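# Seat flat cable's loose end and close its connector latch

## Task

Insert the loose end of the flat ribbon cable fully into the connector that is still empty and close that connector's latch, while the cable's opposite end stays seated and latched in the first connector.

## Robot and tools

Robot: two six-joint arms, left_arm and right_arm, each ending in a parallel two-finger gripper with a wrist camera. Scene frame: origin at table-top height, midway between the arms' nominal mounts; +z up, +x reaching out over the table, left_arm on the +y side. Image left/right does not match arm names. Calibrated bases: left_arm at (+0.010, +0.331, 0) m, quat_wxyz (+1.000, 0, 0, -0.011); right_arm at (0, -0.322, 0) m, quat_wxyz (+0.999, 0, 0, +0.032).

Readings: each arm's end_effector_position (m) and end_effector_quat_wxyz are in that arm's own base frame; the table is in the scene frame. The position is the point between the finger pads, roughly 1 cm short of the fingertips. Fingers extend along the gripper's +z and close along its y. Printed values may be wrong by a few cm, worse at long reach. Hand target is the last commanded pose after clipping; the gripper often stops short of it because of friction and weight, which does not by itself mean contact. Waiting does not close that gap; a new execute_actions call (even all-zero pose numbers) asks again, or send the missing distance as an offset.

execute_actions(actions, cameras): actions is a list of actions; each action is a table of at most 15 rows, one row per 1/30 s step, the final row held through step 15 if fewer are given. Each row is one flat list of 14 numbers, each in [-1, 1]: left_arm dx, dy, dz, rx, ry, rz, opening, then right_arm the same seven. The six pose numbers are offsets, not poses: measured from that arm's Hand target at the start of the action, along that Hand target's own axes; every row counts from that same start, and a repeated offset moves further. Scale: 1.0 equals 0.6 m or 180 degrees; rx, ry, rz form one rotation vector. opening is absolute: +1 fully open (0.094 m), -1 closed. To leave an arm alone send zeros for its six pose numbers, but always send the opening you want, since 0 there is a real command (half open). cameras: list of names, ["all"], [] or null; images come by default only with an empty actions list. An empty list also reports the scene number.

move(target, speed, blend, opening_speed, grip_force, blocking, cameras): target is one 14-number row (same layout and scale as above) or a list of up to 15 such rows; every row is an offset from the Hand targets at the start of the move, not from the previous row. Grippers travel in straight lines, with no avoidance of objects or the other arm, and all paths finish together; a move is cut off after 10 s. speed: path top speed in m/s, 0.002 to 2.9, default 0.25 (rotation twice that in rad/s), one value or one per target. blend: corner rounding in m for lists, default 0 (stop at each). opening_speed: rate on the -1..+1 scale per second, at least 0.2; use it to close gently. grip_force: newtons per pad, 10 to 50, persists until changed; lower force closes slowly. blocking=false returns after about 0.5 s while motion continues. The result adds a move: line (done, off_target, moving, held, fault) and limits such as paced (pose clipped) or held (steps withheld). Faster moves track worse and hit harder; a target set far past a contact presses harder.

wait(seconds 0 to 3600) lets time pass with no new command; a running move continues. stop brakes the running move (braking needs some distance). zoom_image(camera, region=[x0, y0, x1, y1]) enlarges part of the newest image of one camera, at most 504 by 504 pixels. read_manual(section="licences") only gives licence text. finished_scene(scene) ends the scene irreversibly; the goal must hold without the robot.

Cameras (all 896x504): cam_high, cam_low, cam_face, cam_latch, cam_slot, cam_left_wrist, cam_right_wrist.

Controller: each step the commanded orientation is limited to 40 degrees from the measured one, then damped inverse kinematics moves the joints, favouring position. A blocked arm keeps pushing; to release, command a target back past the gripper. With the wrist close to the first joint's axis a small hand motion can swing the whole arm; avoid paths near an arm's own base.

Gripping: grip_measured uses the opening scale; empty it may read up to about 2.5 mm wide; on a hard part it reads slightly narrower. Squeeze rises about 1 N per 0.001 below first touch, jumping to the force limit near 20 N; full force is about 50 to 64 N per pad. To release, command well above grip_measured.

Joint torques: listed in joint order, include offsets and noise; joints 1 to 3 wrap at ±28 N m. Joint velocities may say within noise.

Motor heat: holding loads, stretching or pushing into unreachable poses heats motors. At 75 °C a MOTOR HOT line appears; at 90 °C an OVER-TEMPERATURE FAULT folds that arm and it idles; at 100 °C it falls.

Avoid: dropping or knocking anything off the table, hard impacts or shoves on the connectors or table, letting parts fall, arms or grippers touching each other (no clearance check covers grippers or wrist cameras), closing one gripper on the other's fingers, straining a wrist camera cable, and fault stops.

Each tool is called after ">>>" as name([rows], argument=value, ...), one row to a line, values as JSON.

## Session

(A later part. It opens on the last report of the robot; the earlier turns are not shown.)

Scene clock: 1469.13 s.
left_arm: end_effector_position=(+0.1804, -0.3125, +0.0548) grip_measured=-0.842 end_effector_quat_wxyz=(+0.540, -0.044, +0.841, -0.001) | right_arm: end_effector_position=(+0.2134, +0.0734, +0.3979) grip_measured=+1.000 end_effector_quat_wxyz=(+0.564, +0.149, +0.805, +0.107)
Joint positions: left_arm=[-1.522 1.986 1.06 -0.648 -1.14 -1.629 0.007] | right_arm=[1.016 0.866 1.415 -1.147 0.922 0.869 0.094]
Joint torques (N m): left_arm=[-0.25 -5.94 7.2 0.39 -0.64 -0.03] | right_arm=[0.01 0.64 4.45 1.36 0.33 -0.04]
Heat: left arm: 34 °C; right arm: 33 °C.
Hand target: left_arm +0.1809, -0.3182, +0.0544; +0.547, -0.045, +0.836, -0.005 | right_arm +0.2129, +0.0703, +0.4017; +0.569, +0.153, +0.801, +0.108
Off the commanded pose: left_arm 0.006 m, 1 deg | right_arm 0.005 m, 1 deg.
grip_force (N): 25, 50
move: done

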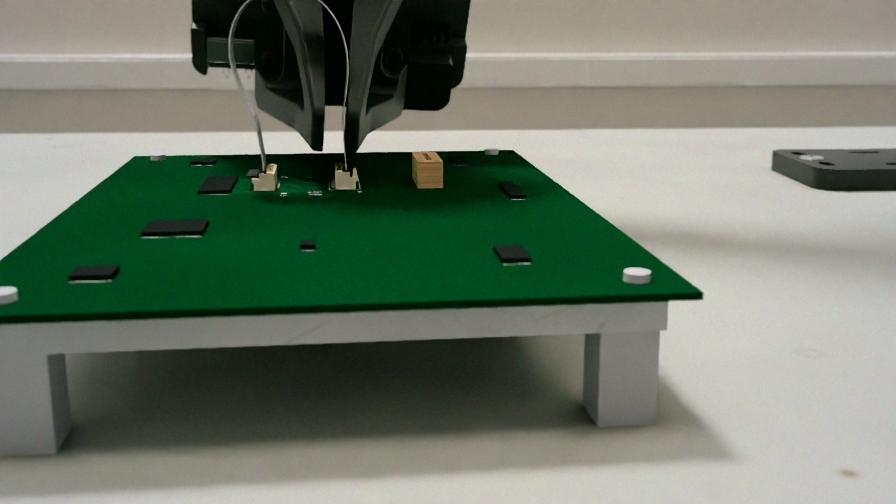

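>>> move([
  [0.00276, -0.00002, 0.00101, -0.00032, -0.00003, 0.00089, -0.84, 0,0,0,0,0,0,1.0],
], speed=0.02, cameras=[])

>>> move([
  [0.00276, -0.00002, 0.00101, -0.00032, -0.00003, 0.00089, -0.84, 0,0,0,0,0,0,1.0],
], speed=0.02, cameras=["cam_latch", "cam_slot", "cam_face"])

>>> zoom_image(camera="cam_latch", region=[310, 110, 380, 180])

>>> zoom_image(camera="cam_face", region=[455, 195, 515, 245])

>>> zoom_image(camera="cam_slot", region=[405, 290, 485, 360])

Scene clock: 1472.20 s.
left_arm: end_effector_position=(+0.1804, -0.3124, +0.0523) grip_measured=-0.842 end_effector_quat_wxyz=(+0.539, -0.043, +0.841, +0.001) | right_arm: end_effector_position=(+0.2134, +0.0734, +0.3979) grip_measured=+1.000 end_effector_quat_wxyz=(+0.564, +0.149, +0.805, +0.107)
Joint positions: left_arm=[-1.522 1.994 1.06 -0.644 -1.14 -1.629 0.007] | right_arm=[1.016 0.866 1.415 -1.147 0.922 0.869 0.094]
Joint torques (N m): left_arm=[-0.35 -6.28 7.36 0.39 -0.62 -0.02] | right_arm=[0.02 0.64 4.46 1.36 0.34 -0.04]
Heat: left arm: 34 °C; right arm: 33 °C.
Hand target: left_arm +0.1808, -0.3183, +0.0525; +0.547, -0.044, +0.836, -0.004 | right_arm +0.2129, +0.0703, +0.4017; +0.569, +0.153, +0.801, +0.108
Off the commanded pose: left_arm 0.006 m, 1 deg | right_arm 0.005 m, 1 deg.
grip_force (N): 25, 50
move: done

Scene clock: 1472.70 s.
left_arm: end_effector_position=(+0.1805, -0.3124, +0.0518) grip_measured=-0.842 end_effector_quat_wxyz=(+0.540, -0.043, +0.840, +0.002) | right_arm: end_effector_position=(+0.2134, +0.0734, +0.3979) grip_measured=+1.000 end_effector_quat_wxyz=(+0.564, +0.149, +0.805, +0.107)
Joint positions: left_arm=[-1.522 1.997 1.06 -0.643 -1.141 -1.629 0.007] | right_arm=[1.016 0.866 1.415 -1.147 0.922 0.869 0.094]
Joint torques (N m): left_arm=[-0.27 -5.96 7.3 0.4 -0.57 0] | right_arm=[-0.02 0.65 4.46 1.36 0.33 -0.04]
Heat: left arm: 34 °C; right arm: 33 °C.
Hand target: left_arm +0.1807, -0.3184, +0.0509; +0.547, -0.043, +0.836, -0.003 | right_arm +0.2129, +0.0703, +0.4017; +0.569, +0.153, +0.801, +0.108
Off the commanded pose: left_arm 0.006 m, 1 deg | right_arm 0.005 m, 1 deg.
grip_force (N): 25, 50
move: done
Images, in order (width x height): cam_face 896x504, cam_latch 896x504, cam_slot 896x504.

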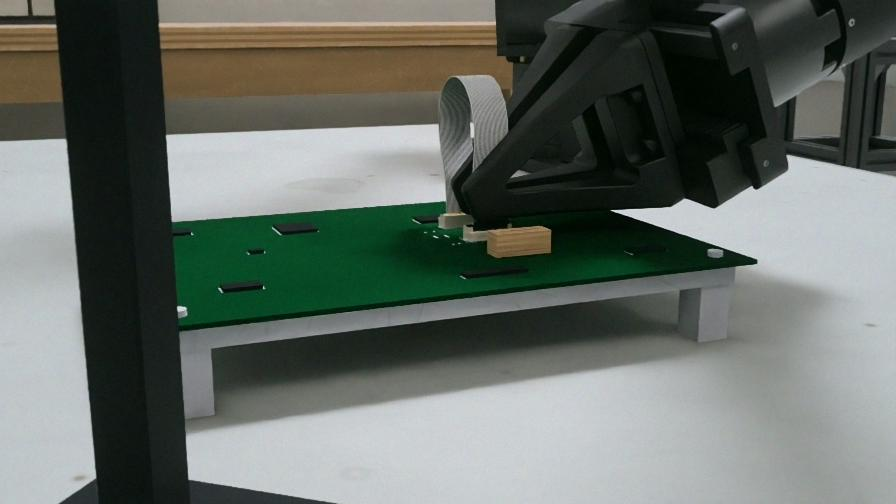

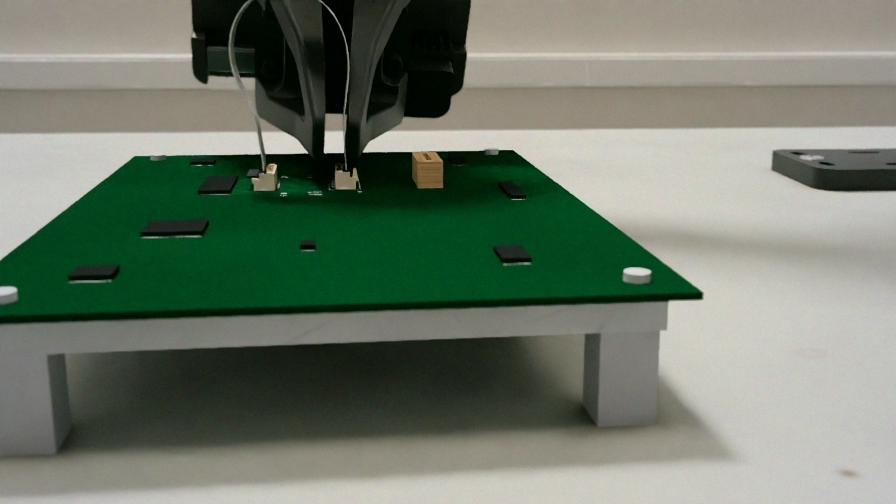

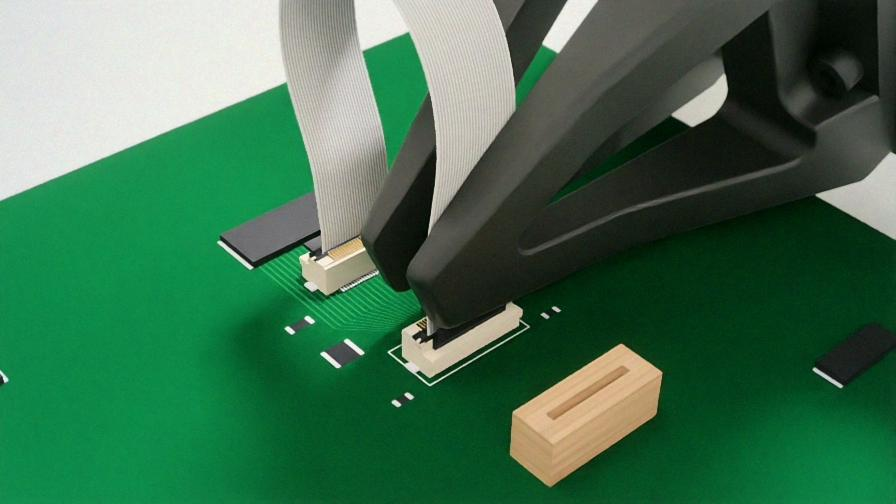

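Scaled by 7.200 from the camera's image (finer frame: 1280x720).

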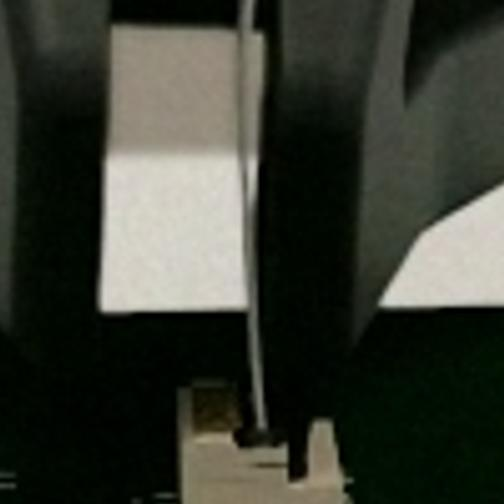

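Scaled by 8.400 from the camera's image (finer frame: 1280x720).

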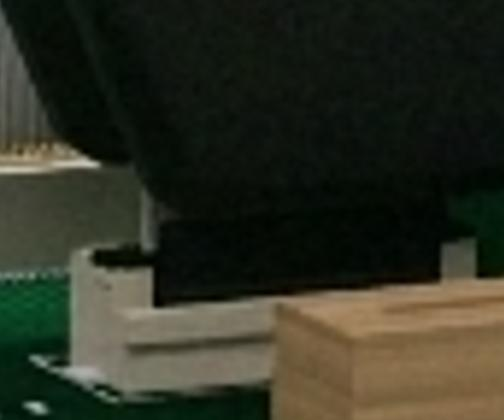

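Scaled by 6.300 from the camera's image (finer frame: 1280x720).

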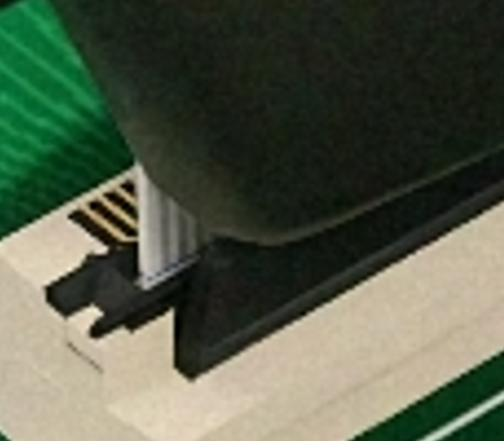

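>>> move([
  [0.00184, 0.00021, 0.00068, -0.00033, -0.00003, 0.0009, -0.84, 0,0,0,0,0,0,1.0],
], speed=0.02, cameras=["cam_slot", "cam_face"])

>>> zoom_image(camera="cam_face", region=[465, 205, 515, 245])

>>> zoom_image(camera="cam_slot", region=[415, 310, 475, 360])

Scene clock: 1477.77 s.
left_arm: end_effector_position=(+0.1805, -0.3124, +0.0518) grip_measured=-0.842 end_effector_quat_wxyz=(+0.540, -0.043, +0.840, +0.002) | right_arm: end_effector_position=(+0.2134, +0.0734, +0.3979) grip_measured=+1.000 end_effector_quat_wxyz=(+0.564, +0.149, +0.805, +0.107)
Joint positions: left_arm=[-1.522 1.997 1.06 -0.643 -1.141 -1.629 0.007] | right_arm=[1.016 0.866 1.415 -1.147 0.922 0.869 0.094]
Joint torques (N m): left_arm=[-0.32 -5.74 7.28 0.38 -0.6 -0.04] | right_arm=[-0.01 0.62 4.46 1.36 0.33 -0.03]
Heat: left arm: 34 °C; right arm: 33 °C.
Hand target: left_arm +0.1806, -0.3184, +0.0497; +0.547, -0.042, +0.836, -0.001 | right_arm +0.2129, +0.0703, +0.4017; +0.569, +0.153, +0.801, +0.108
Off the commanded pose: left_arm 0.006 m, 1 deg | right_arm 0.005 m, 1 deg.
grip_force (N): 25, 50
move: done
Images, in order (width x height): cam_face 896x504, cam_slot 896x504.

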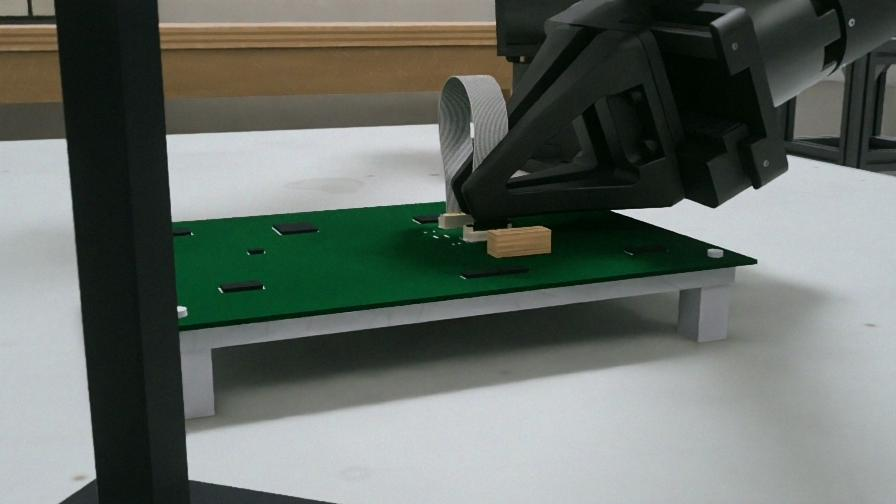

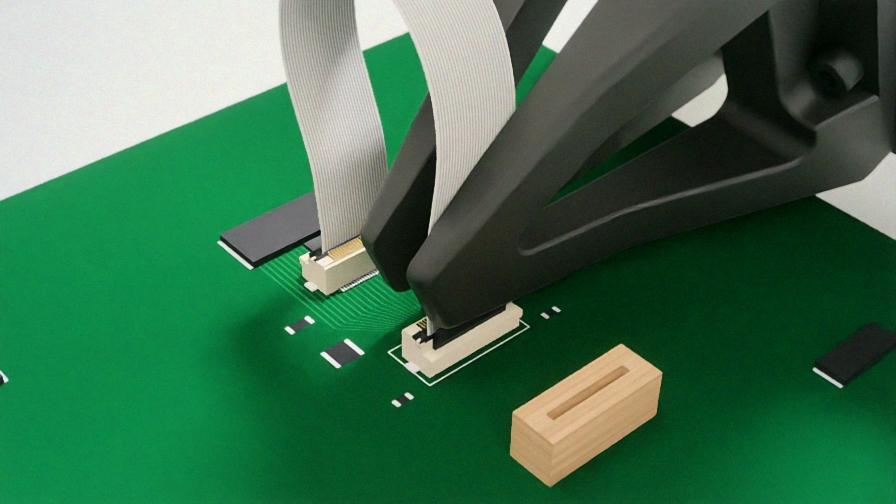

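Scaled by 10.080 from the camera's image (finer frame: 1280x720).

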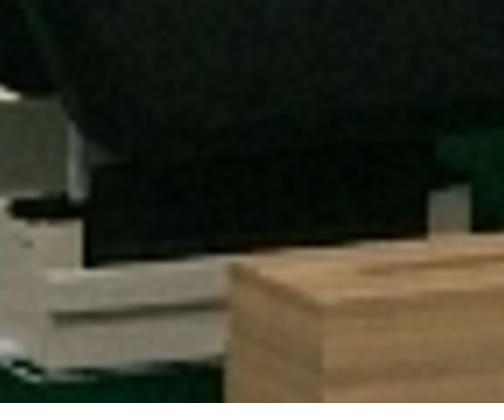

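Scaled by 8.400 from the camera's image (finer frame: 1280x720).

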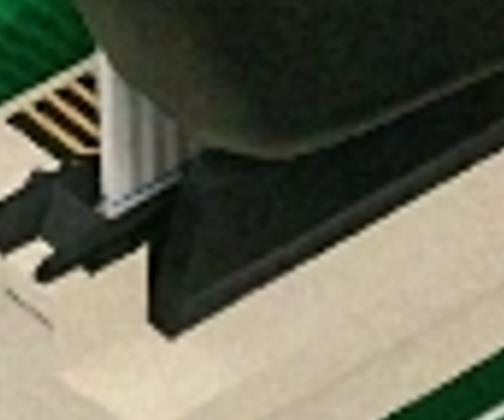

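>>> execute_actions(actions=[], cameras=["cam_slot"])

>>> zoom_image(camera="cam_slot", region=[400, 300, 490, 370])

Scene clock: 1484.80 s.
left_arm: end_effector_position=(+0.1805, -0.3124, +0.0518) grip_measured=-0.842 end_effector_quat_wxyz=(+0.540, -0.043, +0.840, +0.002) | right_arm: end_effector_position=(+0.2134, +0.0734, +0.3979) grip_measured=+1.000 end_effector_quat_wxyz=(+0.564, +0.149, +0.805, +0.107)
Joint positions: left_arm=[-1.522 1.997 1.06 -0.643 -1.141 -1.629 0.007] | right_arm=[1.016 0.866 1.415 -1.147 0.922 0.869 0.094]
Joint velocities: within noise
Joint torques (N m): left_arm=[-0.34 -5.82 7.36 0.38 -0.63 0] | right_arm=[-0.01 0.65 4.46 1.36 0.34 -0.03]
Heat: left arm: 34 °C; right arm: 33 °C.
Hand target: left_arm +0.1806, -0.3184, +0.0497; +0.547, -0.042, +0.836, -0.001 | right_arm +0.2129, +0.0703, +0.4017; +0.569, +0.153, +0.801, +0.108
Tool commands: left_gripper/opening=-0.84 right_gripper/opening=+1.0
Off the commanded pose: left_arm 0.006 m, 1 deg | right_arm 0.005 m, 1 deg.
grip_force (N): 25, 50
Images, in order (width x height): cam_slot 896x504.

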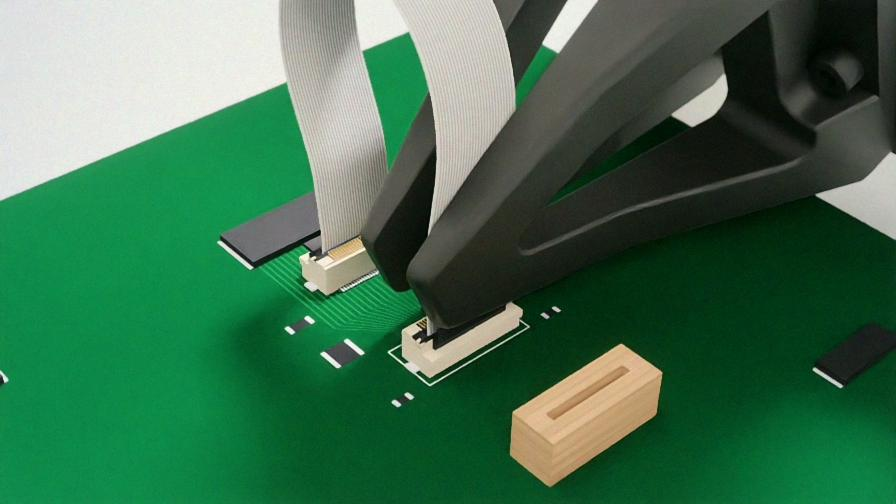

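Scaled by 5.600 from the camera's image (finer frame: 1280x720).

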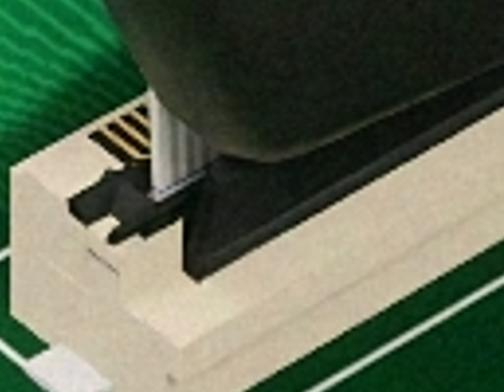

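>>> move(target=[0.00229, 0.00032, 0.00086, -0.00044, -0.00004, 0.00119, -0.84, 0, 0, 0, 0, 0, 0, 1.0], speed=0.02, cameras=["cam_face", "cam_slot"])

>>> zoom_image(camera="cam_face", region=[465, 205, 515, 245])

>>> zoom_image(camera="cam_slot", region=[410, 310, 470, 350])

Scene clock: 1489.13 s.
left_arm: end_effector_position=(+0.1813, -0.3120, +0.0516) grip_measured=-0.842 end_effector_quat_wxyz=(+0.545, -0.041, +0.838, +0.004) | right_arm: end_effector_position=(+0.2134, +0.0734, +0.3979) grip_measured=+1.000 end_effector_quat_wxyz=(+0.564, +0.149, +0.805, +0.107)
Joint positions: left_arm=[-1.522 2.003 1.06 -0.643 -1.152 -1.629 0.007] | right_arm=[1.016 0.866 1.415 -1.147 0.922 0.869 0.094]
Joint torques (N m): left_arm=[-0.27 -5.85 7.38 0.41 -0.54 -0.03] | right_arm=[0.01 0.65 4.46 1.36 0.33 -0.03]
Heat: left arm: 33 °C; right arm: 33 °C.
Hand target: left_arm +0.1805, -0.3182, +0.0483; +0.547, -0.041, +0.836, +0.000 | right_arm +0.2129, +0.0703, +0.4017; +0.569, +0.153, +0.801, +0.108
Off the commanded pose: left_arm 0.007 m, 1 deg | right_arm 0.005 m, 1 deg.
grip_force (N): 25, 50
move: done

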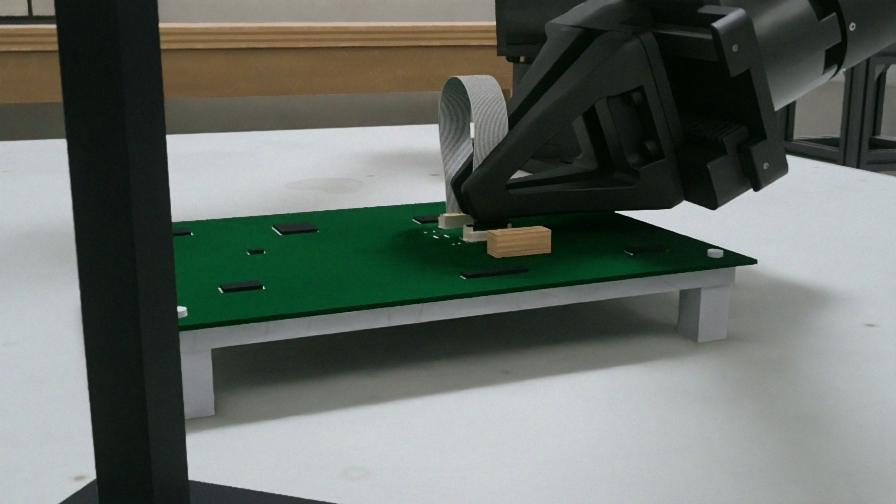

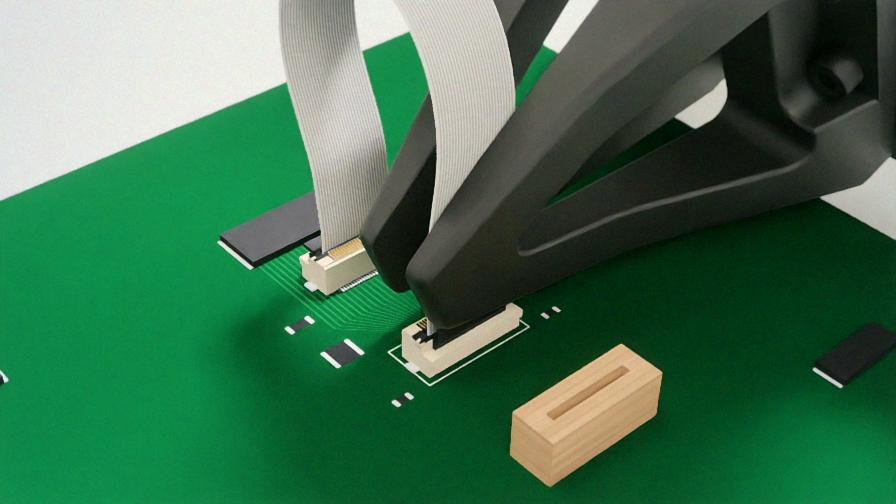

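Scaled by 10.080 from the camera's image (finer frame: 1280x720).

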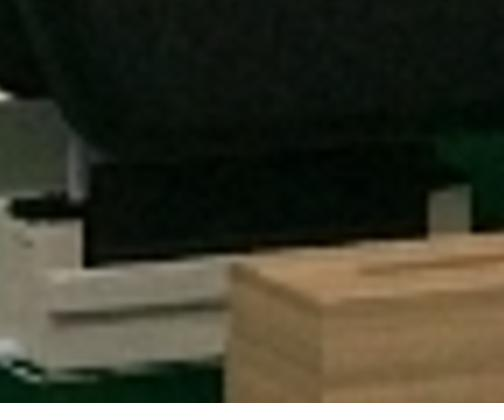

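Scaled by 8.400 from the camera's image (finer frame: 1280x720).

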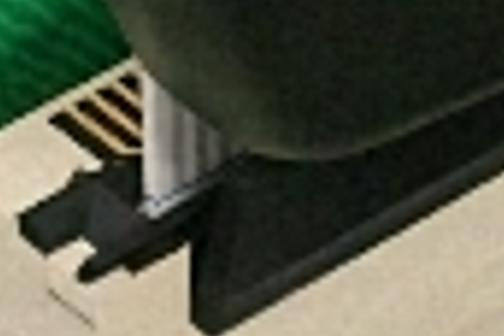

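>>> move(target=[-0.0003, 0.0081, 0.00042, -0.00396, -0.0003, 0.01074, -0.84, 0, 0, 0, 0, 0, 0, 1.0], speed=0.02, cameras=["cam_face", "cam_slot"])

>>> zoom_image(camera="cam_slot", region=[410, 310, 470, 350])

Scene clock: 1515.33 s.
left_arm: end_effector_position=(+0.1813, -0.3120, +0.0516) grip_measured=-0.842 end_effector_quat_wxyz=(+0.545, -0.041, +0.838, +0.004) | right_arm: end_effector_position=(+0.2134, +0.0734, +0.3979) grip_measured=+1.000 end_effector_quat_wxyz=(+0.564, +0.149, +0.805, +0.107)
Joint positions: left_arm=[-1.522 2.003 1.06 -0.643 -1.152 -1.629 0.007] | right_arm=[1.016 0.866 1.415 -1.147 0.922 0.869 0.094]
Joint torques (N m): left_arm=[-0.28 -5.93 6.91 0.15 -0.48 0.05] | right_arm=[0.01 0.65 4.45 1.36 0.33 -0.04]
Heat: left arm: 33 °C; right arm: 33 °C.
Hand target: left_arm +0.1805, -0.3134, +0.0481; +0.547, -0.030, +0.836, +0.015 | right_arm +0.2129, +0.0703, +0.4017; +0.569, +0.153, +0.801, +0.108
Off the commanded pose: left_arm 0.004 m, 2 deg | right_arm 0.005 m, 1 deg.
grip_force (N): 25, 50
move: done

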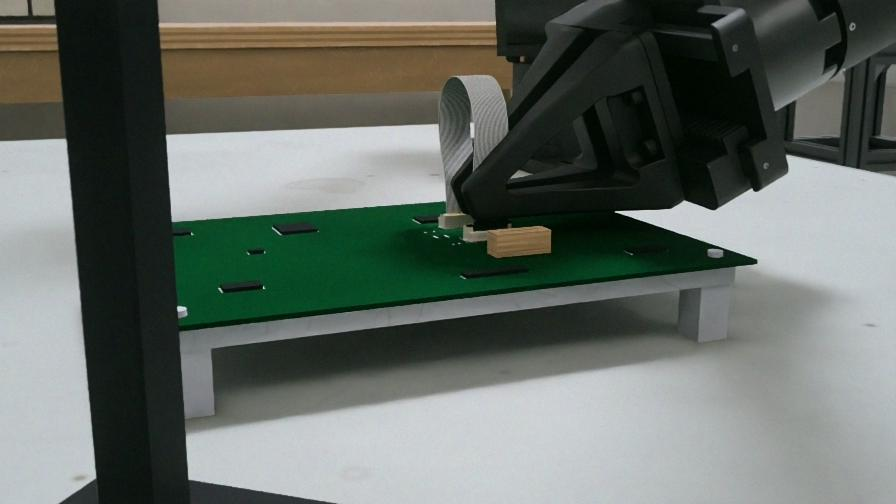

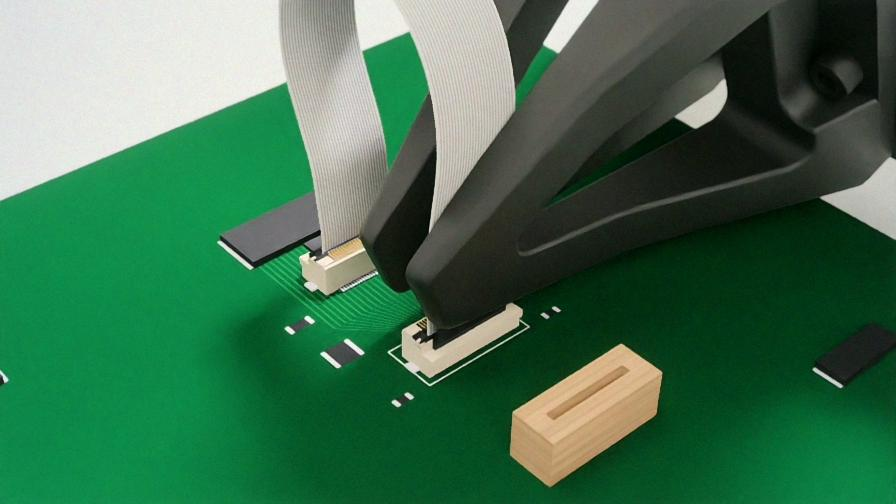

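Scaled by 8.400 from the camera's image (finer frame: 1280x720).

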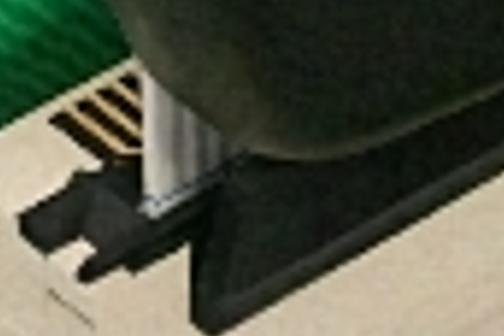

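>>> move(target=[-0.000083, 0.00225, 0.000117, -0.0011, -0.000083, 0.002983, -0.84, 0, 0, 0, 0, 0, 0, 1.0], speed=0.02, cameras=["cam_slot"])

>>> zoom_image(camera="cam_slot", region=[410, 310, 470, 350])

Scene clock: 1517.00 s.
left_arm: end_effector_position=(+0.1812, -0.3115, +0.0516) grip_measured=-0.842 end_effector_quat_wxyz=(+0.545, -0.040, +0.838, +0.006) | right_arm: end_effector_position=(+0.2134, +0.0734, +0.3979) grip_measured=+1.000 end_effector_quat_wxyz=(+0.564, +0.149, +0.805, +0.107)
Joint positions: left_arm=[-1.522 2.003 1.06 -0.647 -1.152 -1.629 0.007] | right_arm=[1.016 0.866 1.415 -1.147 0.922 0.869 0.094]
Joint torques (N m): left_arm=[-0.34 -6.01 6.83 0.17 -0.52 0.11] | right_arm=[-0.01 0.65 4.46 1.36 0.33 -0.04]
Heat: left arm: 33 °C; right arm: 33 °C.
Hand target: left_arm +0.1805, -0.3120, +0.0481; +0.547, -0.027, +0.836, +0.019 | right_arm +0.2129, +0.0703, +0.4017; +0.569, +0.153, +0.801, +0.108
Off the commanded pose: left_arm 0.004 m, 2 deg | right_arm 0.005 m, 1 deg.
grip_force (N): 25, 50
move: done

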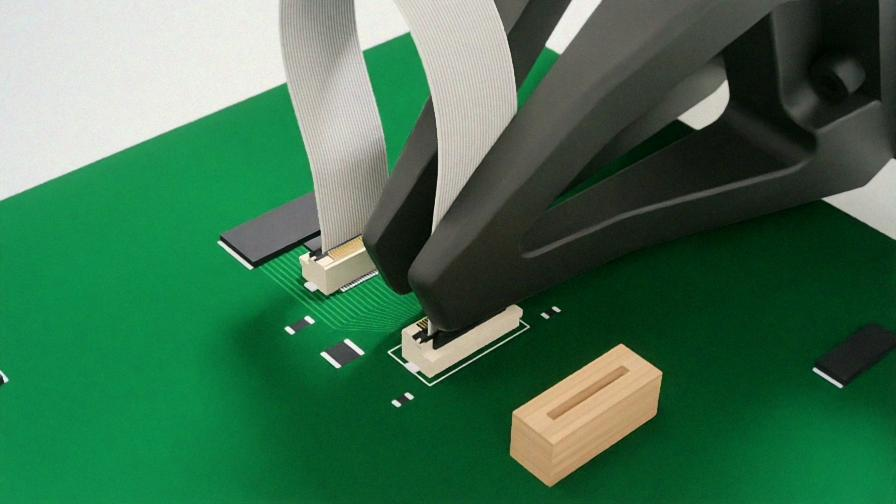

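Scaled by 8.400 from the camera's image (finer frame: 1280x720).

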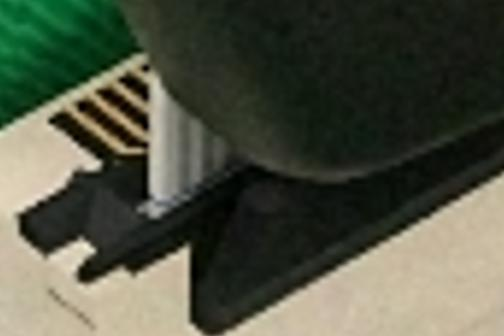

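>>> move(target=[-0.000083, 0.00225, 0.000117, -0.0011, -0.000083, 0.002983, -0.84, 0, 0, 0, 0, 0, 0, 1.0], speed=0.02, cameras=["cam_slot", "cam_face"])

>>> zoom_image(camera="cam_slot", region=[410, 310, 470, 350])

>>> zoom_image(camera="cam_face", region=[465, 205, 515, 245])

Scene clock: 1519.93 s.
left_arm: end_effector_position=(+0.1807, -0.3103, +0.0505) grip_measured=-0.842 end_effector_quat_wxyz=(+0.542, -0.037, +0.840, +0.010) | right_arm: end_effector_position=(+0.2134, +0.0734, +0.3979) grip_measured=+1.000 end_effector_quat_wxyz=(+0.564, +0.149, +0.805, +0.107)
Joint positions: left_arm=[-1.522 2.003 1.06 -0.655 -1.145 -1.627 0.007] | right_arm=[1.016 0.866 1.415 -1.147 0.922 0.869 0.094]
Joint torques (N m): left_arm=[-0.14 -5.9 6.72 0.12 -0.56 0.08] | right_arm=[0.01 0.65 4.46 1.36 0.33 -0.03]
Heat: left arm: 33 °C; right arm: 33 °C.
Hand target: left_arm +0.1805, -0.3107, +0.0481; +0.547, -0.024, +0.836, +0.023 | right_arm +0.2129, +0.0703, +0.4017; +0.569, +0.153, +0.801, +0.108
Off the commanded pose: left_arm 0.002 m, 2 deg | right_arm 0.005 m, 1 deg.
grip_force (N): 25, 50
move: done
Images, in order (width x height): cam_face 896x504, cam_slot 896x504.

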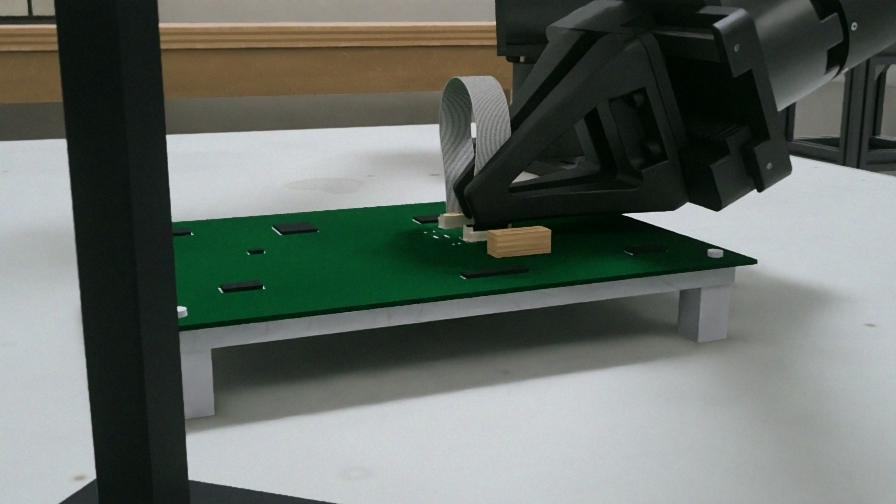

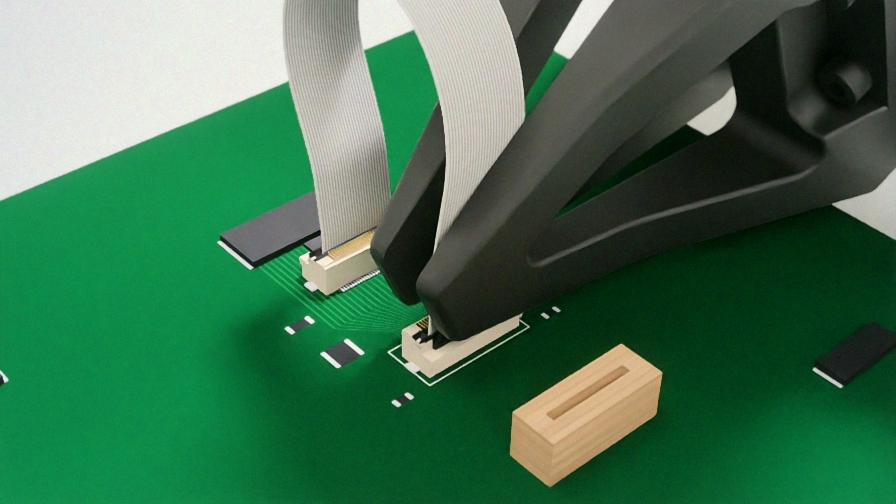

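Scaled by 8.400 from the camera's image (finer frame: 1280x720).

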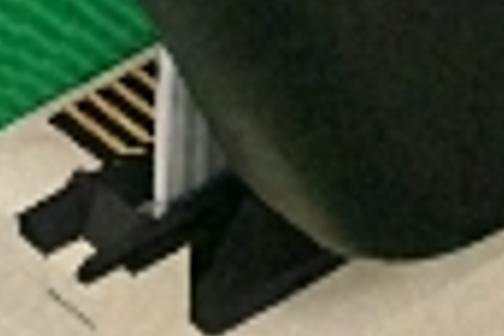

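Scaled by 10.080 from the camera's image (finer frame: 1280x720).

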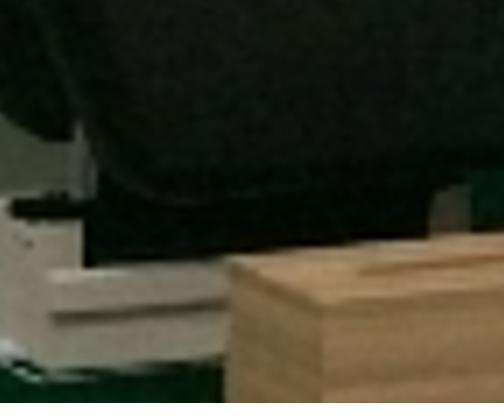

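>>> wait(seconds=0.1, cameras=["cam_latch"])

>>> zoom_image(camera="cam_latch", region=[310, 120, 380, 170])

>>> zoom_image(camera="cam_slot", region=[420, 310, 530, 380])

Scene clock: 1523.63 s.
left_arm: end_effector_position=(+0.1807, -0.3103, +0.0505) grip_measured=-0.842 end_effector_quat_wxyz=(+0.542, -0.037, +0.840, +0.010) | right_arm: end_effector_position=(+0.2134, +0.0734, +0.3979) grip_measured=+1.000 end_effector_quat_wxyz=(+0.564, +0.149, +0.805, +0.107)
Joint positions: left_arm=[-1.522 2.003 1.06 -0.655 -1.145 -1.627 0.007] | right_arm=[1.016 0.866 1.415 -1.147 0.922 0.869 0.094]
Joint torques (N m): left_arm=[-0.2 -5.97 6.67 0.12 -0.58 0.08] | right_arm=[0.01 0.65 4.45 1.36 0.34 -0.03]
Heat: left arm: 32 °C; right arm: 33 °C.
Hand target: left_arm +0.1805, -0.3107, +0.0481; +0.547, -0.024, +0.836, +0.023 | right_arm +0.2129, +0.0703, +0.4017; +0.569, +0.153, +0.801, +0.108
Tool commands: left_gripper/opening=-0.84 right_gripper/opening=+1.0
Off the commanded pose: left_arm 0.002 m, 2 deg | right_arm 0.005 m, 1 deg.
grip_force (N): 25, 50
wait: 0.10 s; at rest from the start

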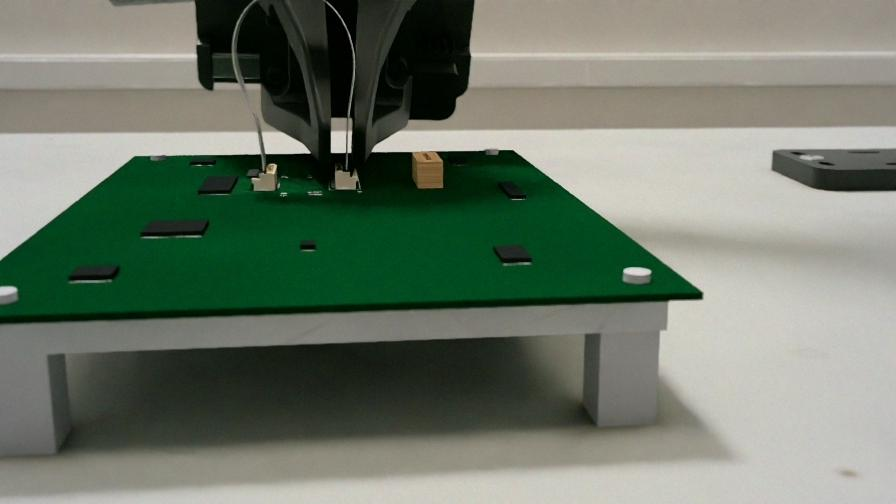

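Scaled by 7.200 from the camera's image (finer frame: 1280x720).

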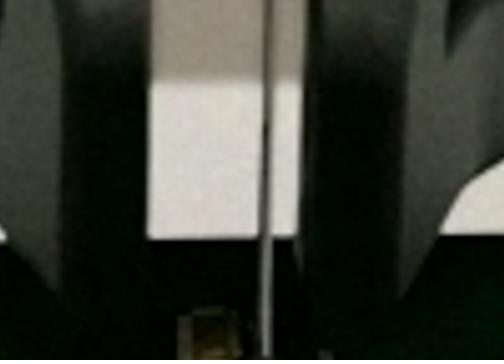

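This scene's latest camera images include none from cam_slot. They are from: cam_latch. cam_slot's image comes with the result of a call that names it in "cameras".

>>> zoom_image(camera="cam_latch", region=[325, 155, 375, 195])

>>> wait(seconds=0.1, cameras=["cam_slot"])

>>> zoom_image(camera="cam_slot", region=[420, 310, 530, 380])

Scaled by 10.080 from the camera's image (finer frame: 1280x720).

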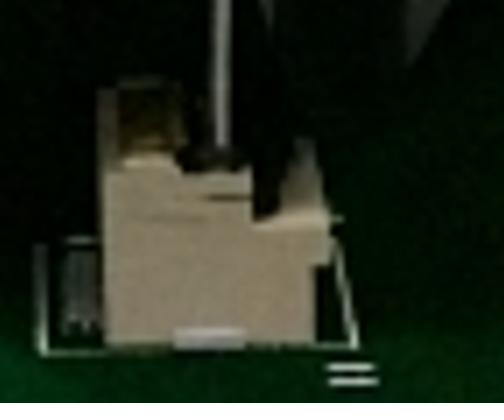

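Scene clock: 1525.40 s.
left_arm: end_effector_position=(+0.1807, -0.3103, +0.0505) grip_measured=-0.842 end_effector_quat_wxyz=(+0.542, -0.037, +0.840, +0.010) | right_arm: end_effector_position=(+0.2134, +0.0734, +0.3979) grip_measured=+1.000 end_effector_quat_wxyz=(+0.564, +0.149, +0.805, +0.107)
Joint positions: left_arm=[-1.522 2.003 1.06 -0.655 -1.145 -1.627 0.007] | right_arm=[1.016 0.866 1.415 -1.147 0.922 0.869 0.094]
Joint torques (N m): left_arm=[-0.4 -5.91 6.69 0.11 -0.53 0.09] | right_arm=[-0.01 0.65 4.45 1.36 0.33 -0.04]
Heat: left arm: 32 °C; right arm: 33 °C.
Hand target: left_arm +0.1805, -0.3107, +0.0481; +0.547, -0.024, +0.836, +0.023 | right_arm +0.2129, +0.0703, +0.4017; +0.569, +0.153, +0.801, +0.108
Tool commands: left_gripper/opening=-0.84 right_gripper/opening=+1.0
Off the commanded pose: left_arm 0.002 m, 2 deg | right_arm 0.005 m, 1 deg.
grip_force (N): 25, 50
wait: 0.10 s; at rest from the start

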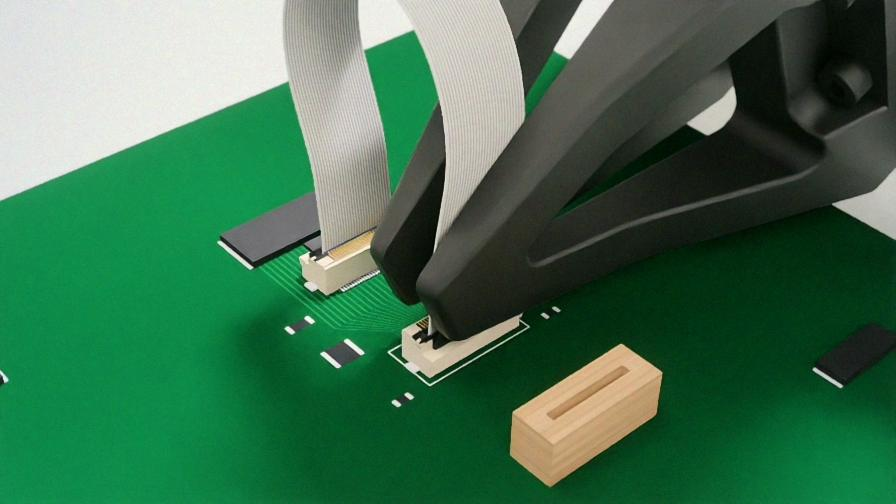

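Scaled by 4.582 from the camera's image (finer frame: 1280x720).

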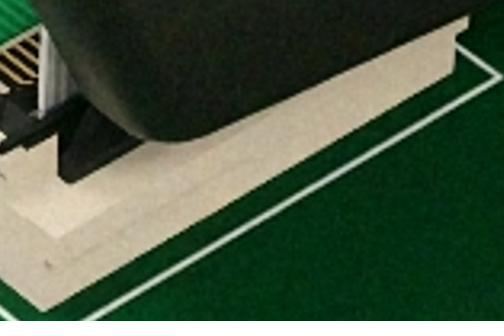

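>>> move(target=[-0.00005, 0.00135, 0.00007, -0.00066, -0.00005, 0.00179, -0.84, 0, 0, 0, 0, 0, 0, 1.0], speed=0.02, cameras=["cam_slot"])

>>> zoom_image(camera="cam_slot", region=[410, 310, 470, 350])

Scene clock: 1547.20 s.
left_arm: end_effector_position=(+0.1806, -0.3096, +0.0504) grip_measured=-0.842 end_effector_quat_wxyz=(+0.541, -0.035, +0.840, +0.012) | right_arm: end_effector_position=(+0.2134, +0.0734, +0.3979) grip_measured=+1.000 end_effector_quat_wxyz=(+0.564, +0.149, +0.805, +0.107)
Joint positions: left_arm=[-1.522 2.003 1.06 -0.659 -1.144 -1.626 0.007] | right_arm=[1.016 0.866 1.415 -1.147 0.922 0.869 0.094]
Joint torques (N m): left_arm=[-0.27 -6.12 6.6 0.11 -0.58 0.11] | right_arm=[-0.01 0.65 4.46 1.35 0.33 -0.03]
Heat: left arm: 32 °C; right arm: 33 °C.
Hand target: left_arm +0.1805, -0.3099, +0.0482; +0.547, -0.023, +0.836, +0.025 | right_arm +0.2129, +0.0703, +0.4017; +0.569, +0.153, +0.801, +0.108
Off the commanded pose: left_arm 0.002 m, 2 deg | right_arm 0.005 m, 1 deg.
grip_force (N): 25, 50
move: done

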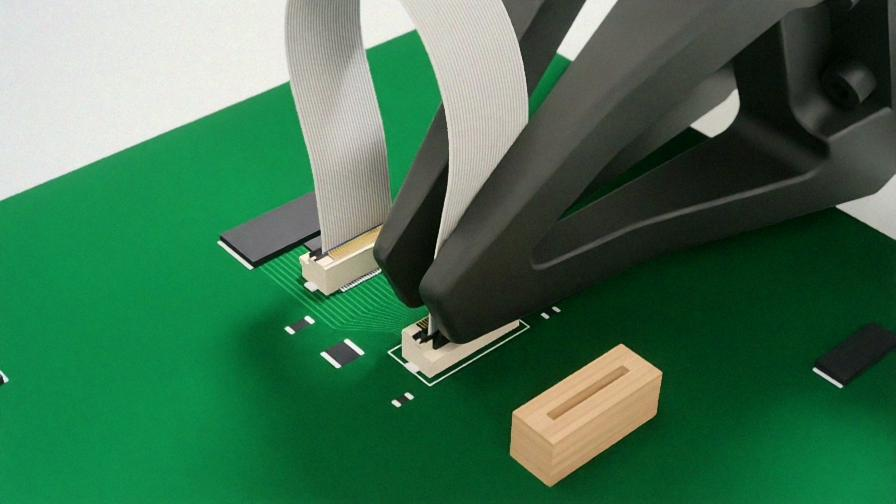

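Scaled by 8.400 from the camera's image (finer frame: 1280x720).

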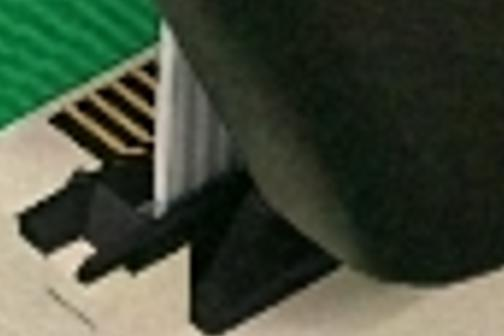

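>>> zoom_image(camera="cam_slot", region=[422, 322, 462, 354])

Scaled by 12.600 from the camera's image (finer frame: 1280x720).

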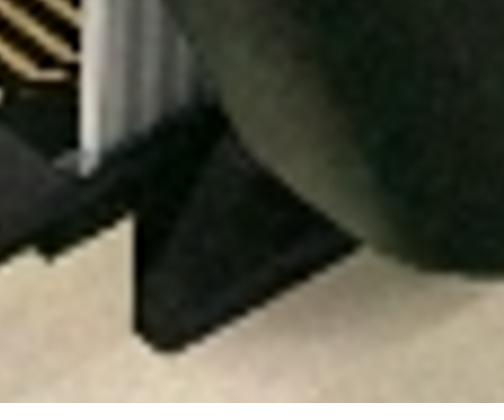

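>>> wait(seconds=0.1, cameras=["cam_face"])

>>> zoom_image(camera="cam_face", region=[466, 212, 496, 236])

>>> zoom_image(camera="cam_face", region=[490, 212, 520, 236])

Scene clock: 1559.93 s.
left_arm: end_effector_position=(+0.1806, -0.3096, +0.0504) grip_measured=-0.842 end_effector_quat_wxyz=(+0.541, -0.035, +0.840, +0.012) | right_arm: end_effector_position=(+0.2134, +0.0734, +0.3979) grip_measured=+1.000 end_effector_quat_wxyz=(+0.564, +0.149, +0.805, +0.107)
Joint positions: left_arm=[-1.522 2.003 1.06 -0.66 -1.144 -1.626 0.007] | right_arm=[1.016 0.866 1.415 -1.147 0.922 0.869 0.094]
Joint torques (N m): left_arm=[-0.25 -6.01 6.57 0.15 -0.58 0.09] | right_arm=[-0.01 0.65 4.45 1.36 0.33 -0.04]
Heat: left arm: 32 °C; right arm: 33 °C.
Hand target: left_arm +0.1805, -0.3099, +0.0481; +0.547, -0.023, +0.836, +0.025 | right_arm +0.2129, +0.0703, +0.4017; +0.569, +0.153, +0.801, +0.108
Tool commands: left_gripper/opening=-0.84 right_gripper/opening=+1.0
Off the commanded pose: left_arm 0.002 m, 2 deg | right_arm 0.005 m, 1 deg.
grip_force (N): 25, 50
wait: 0.10 s; at rest from the start

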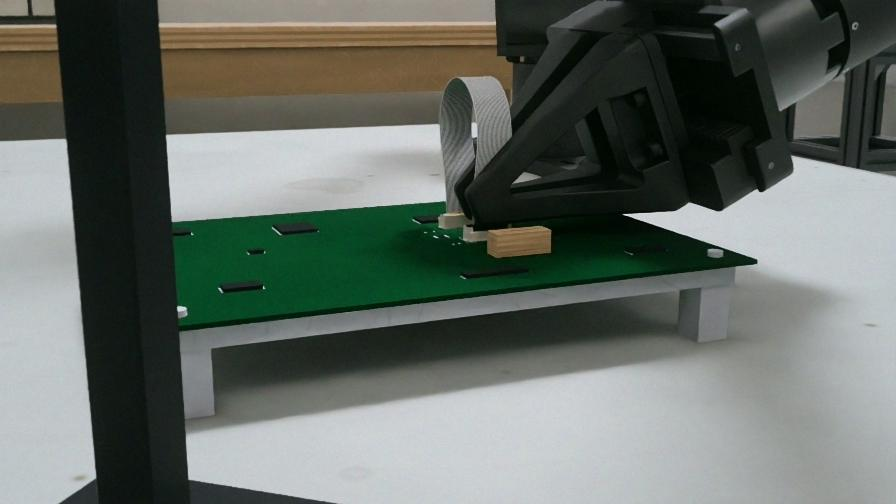

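Scaled by 16.800 from the camera's image (finer frame: 1280x720).

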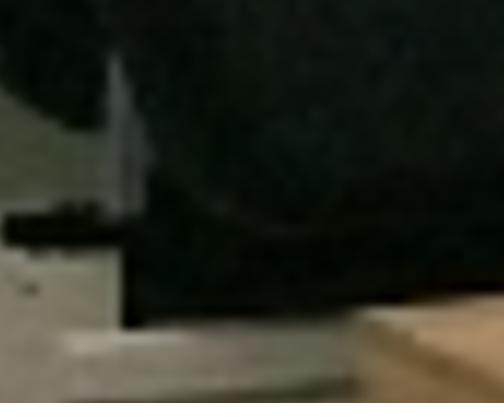

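Scaled by 16.800 from the camera's image (finer frame: 1280x720).

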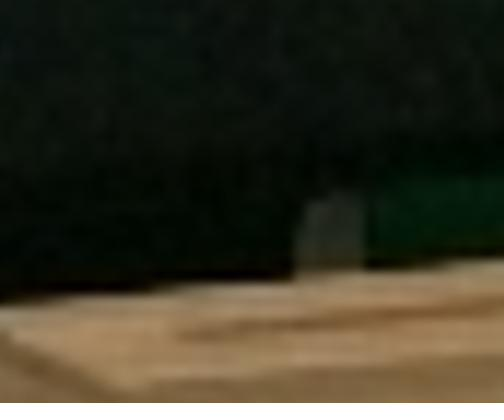

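>>> wait(seconds=0.1, cameras=["cam_latch"])

>>> zoom_image(camera="cam_latch", region=[335, 145, 365, 185])

Scene clock: 1563.90 s.
left_arm: end_effector_position=(+0.1806, -0.3096, +0.0504) grip_measured=-0.842 end_effector_quat_wxyz=(+0.541, -0.035, +0.840, +0.012) | right_arm: end_effector_position=(+0.2134, +0.0734, +0.3979) grip_measured=+1.000 end_effector_quat_wxyz=(+0.564, +0.149, +0.805, +0.107)
Joint positions: left_arm=[-1.522 2.003 1.06 -0.66 -1.144 -1.626 0.007] | right_arm=[1.016 0.866 1.415 -1.147 0.922 0.869 0.094]
Joint torques (N m): left_arm=[-0.25 -6.01 6.61 0.1 -0.58 0.12] | right_arm=[0.01 0.65 4.46 1.36 0.33 -0.04]
Heat: left arm: 32 °C; right arm: 33 °C.
Hand target: left_arm +0.1805, -0.3099, +0.0481; +0.547, -0.023, +0.836, +0.025 | right_arm +0.2129, +0.0703, +0.4017; +0.569, +0.153, +0.801, +0.108
Tool commands: left_gripper/opening=-0.84 right_gripper/opening=+1.0
Off the commanded pose: left_arm 0.002 m, 2 deg | right_arm 0.005 m, 1 deg.
grip_force (N): 25, 50
wait: 0.10 s; at rest from the start

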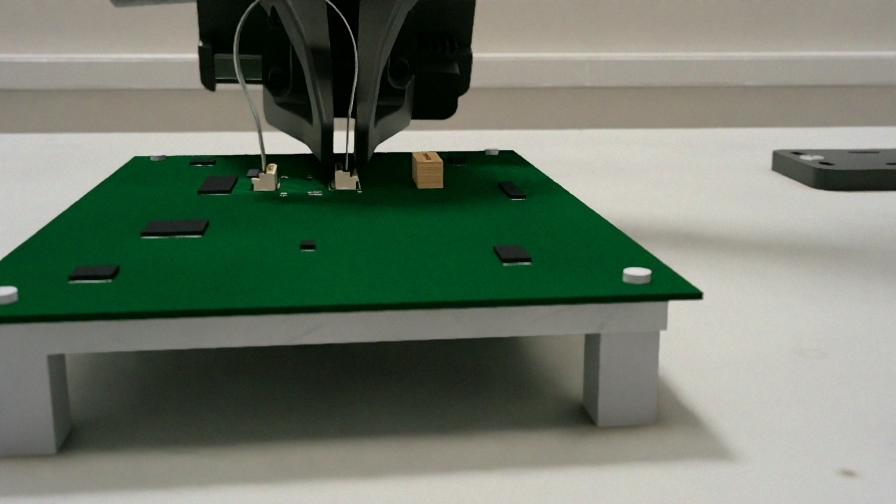

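Scaled by 12.600 from the camera's image (finer frame: 1280x720).

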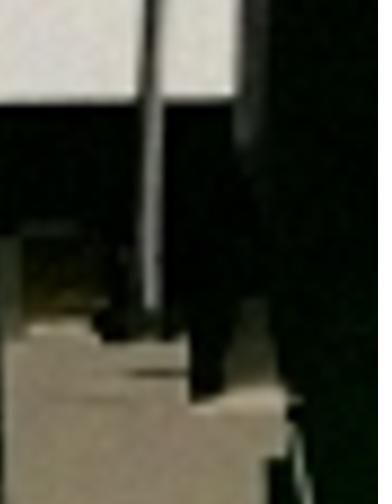

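>>> zoom_image(camera="cam_latch", region=[315, 30, 395, 150])

Scaled by 4.200 from the camera's image (finer frame: 1280x720).

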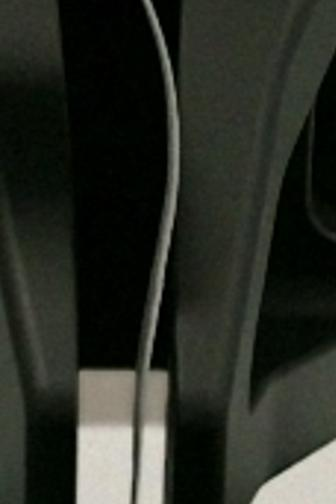

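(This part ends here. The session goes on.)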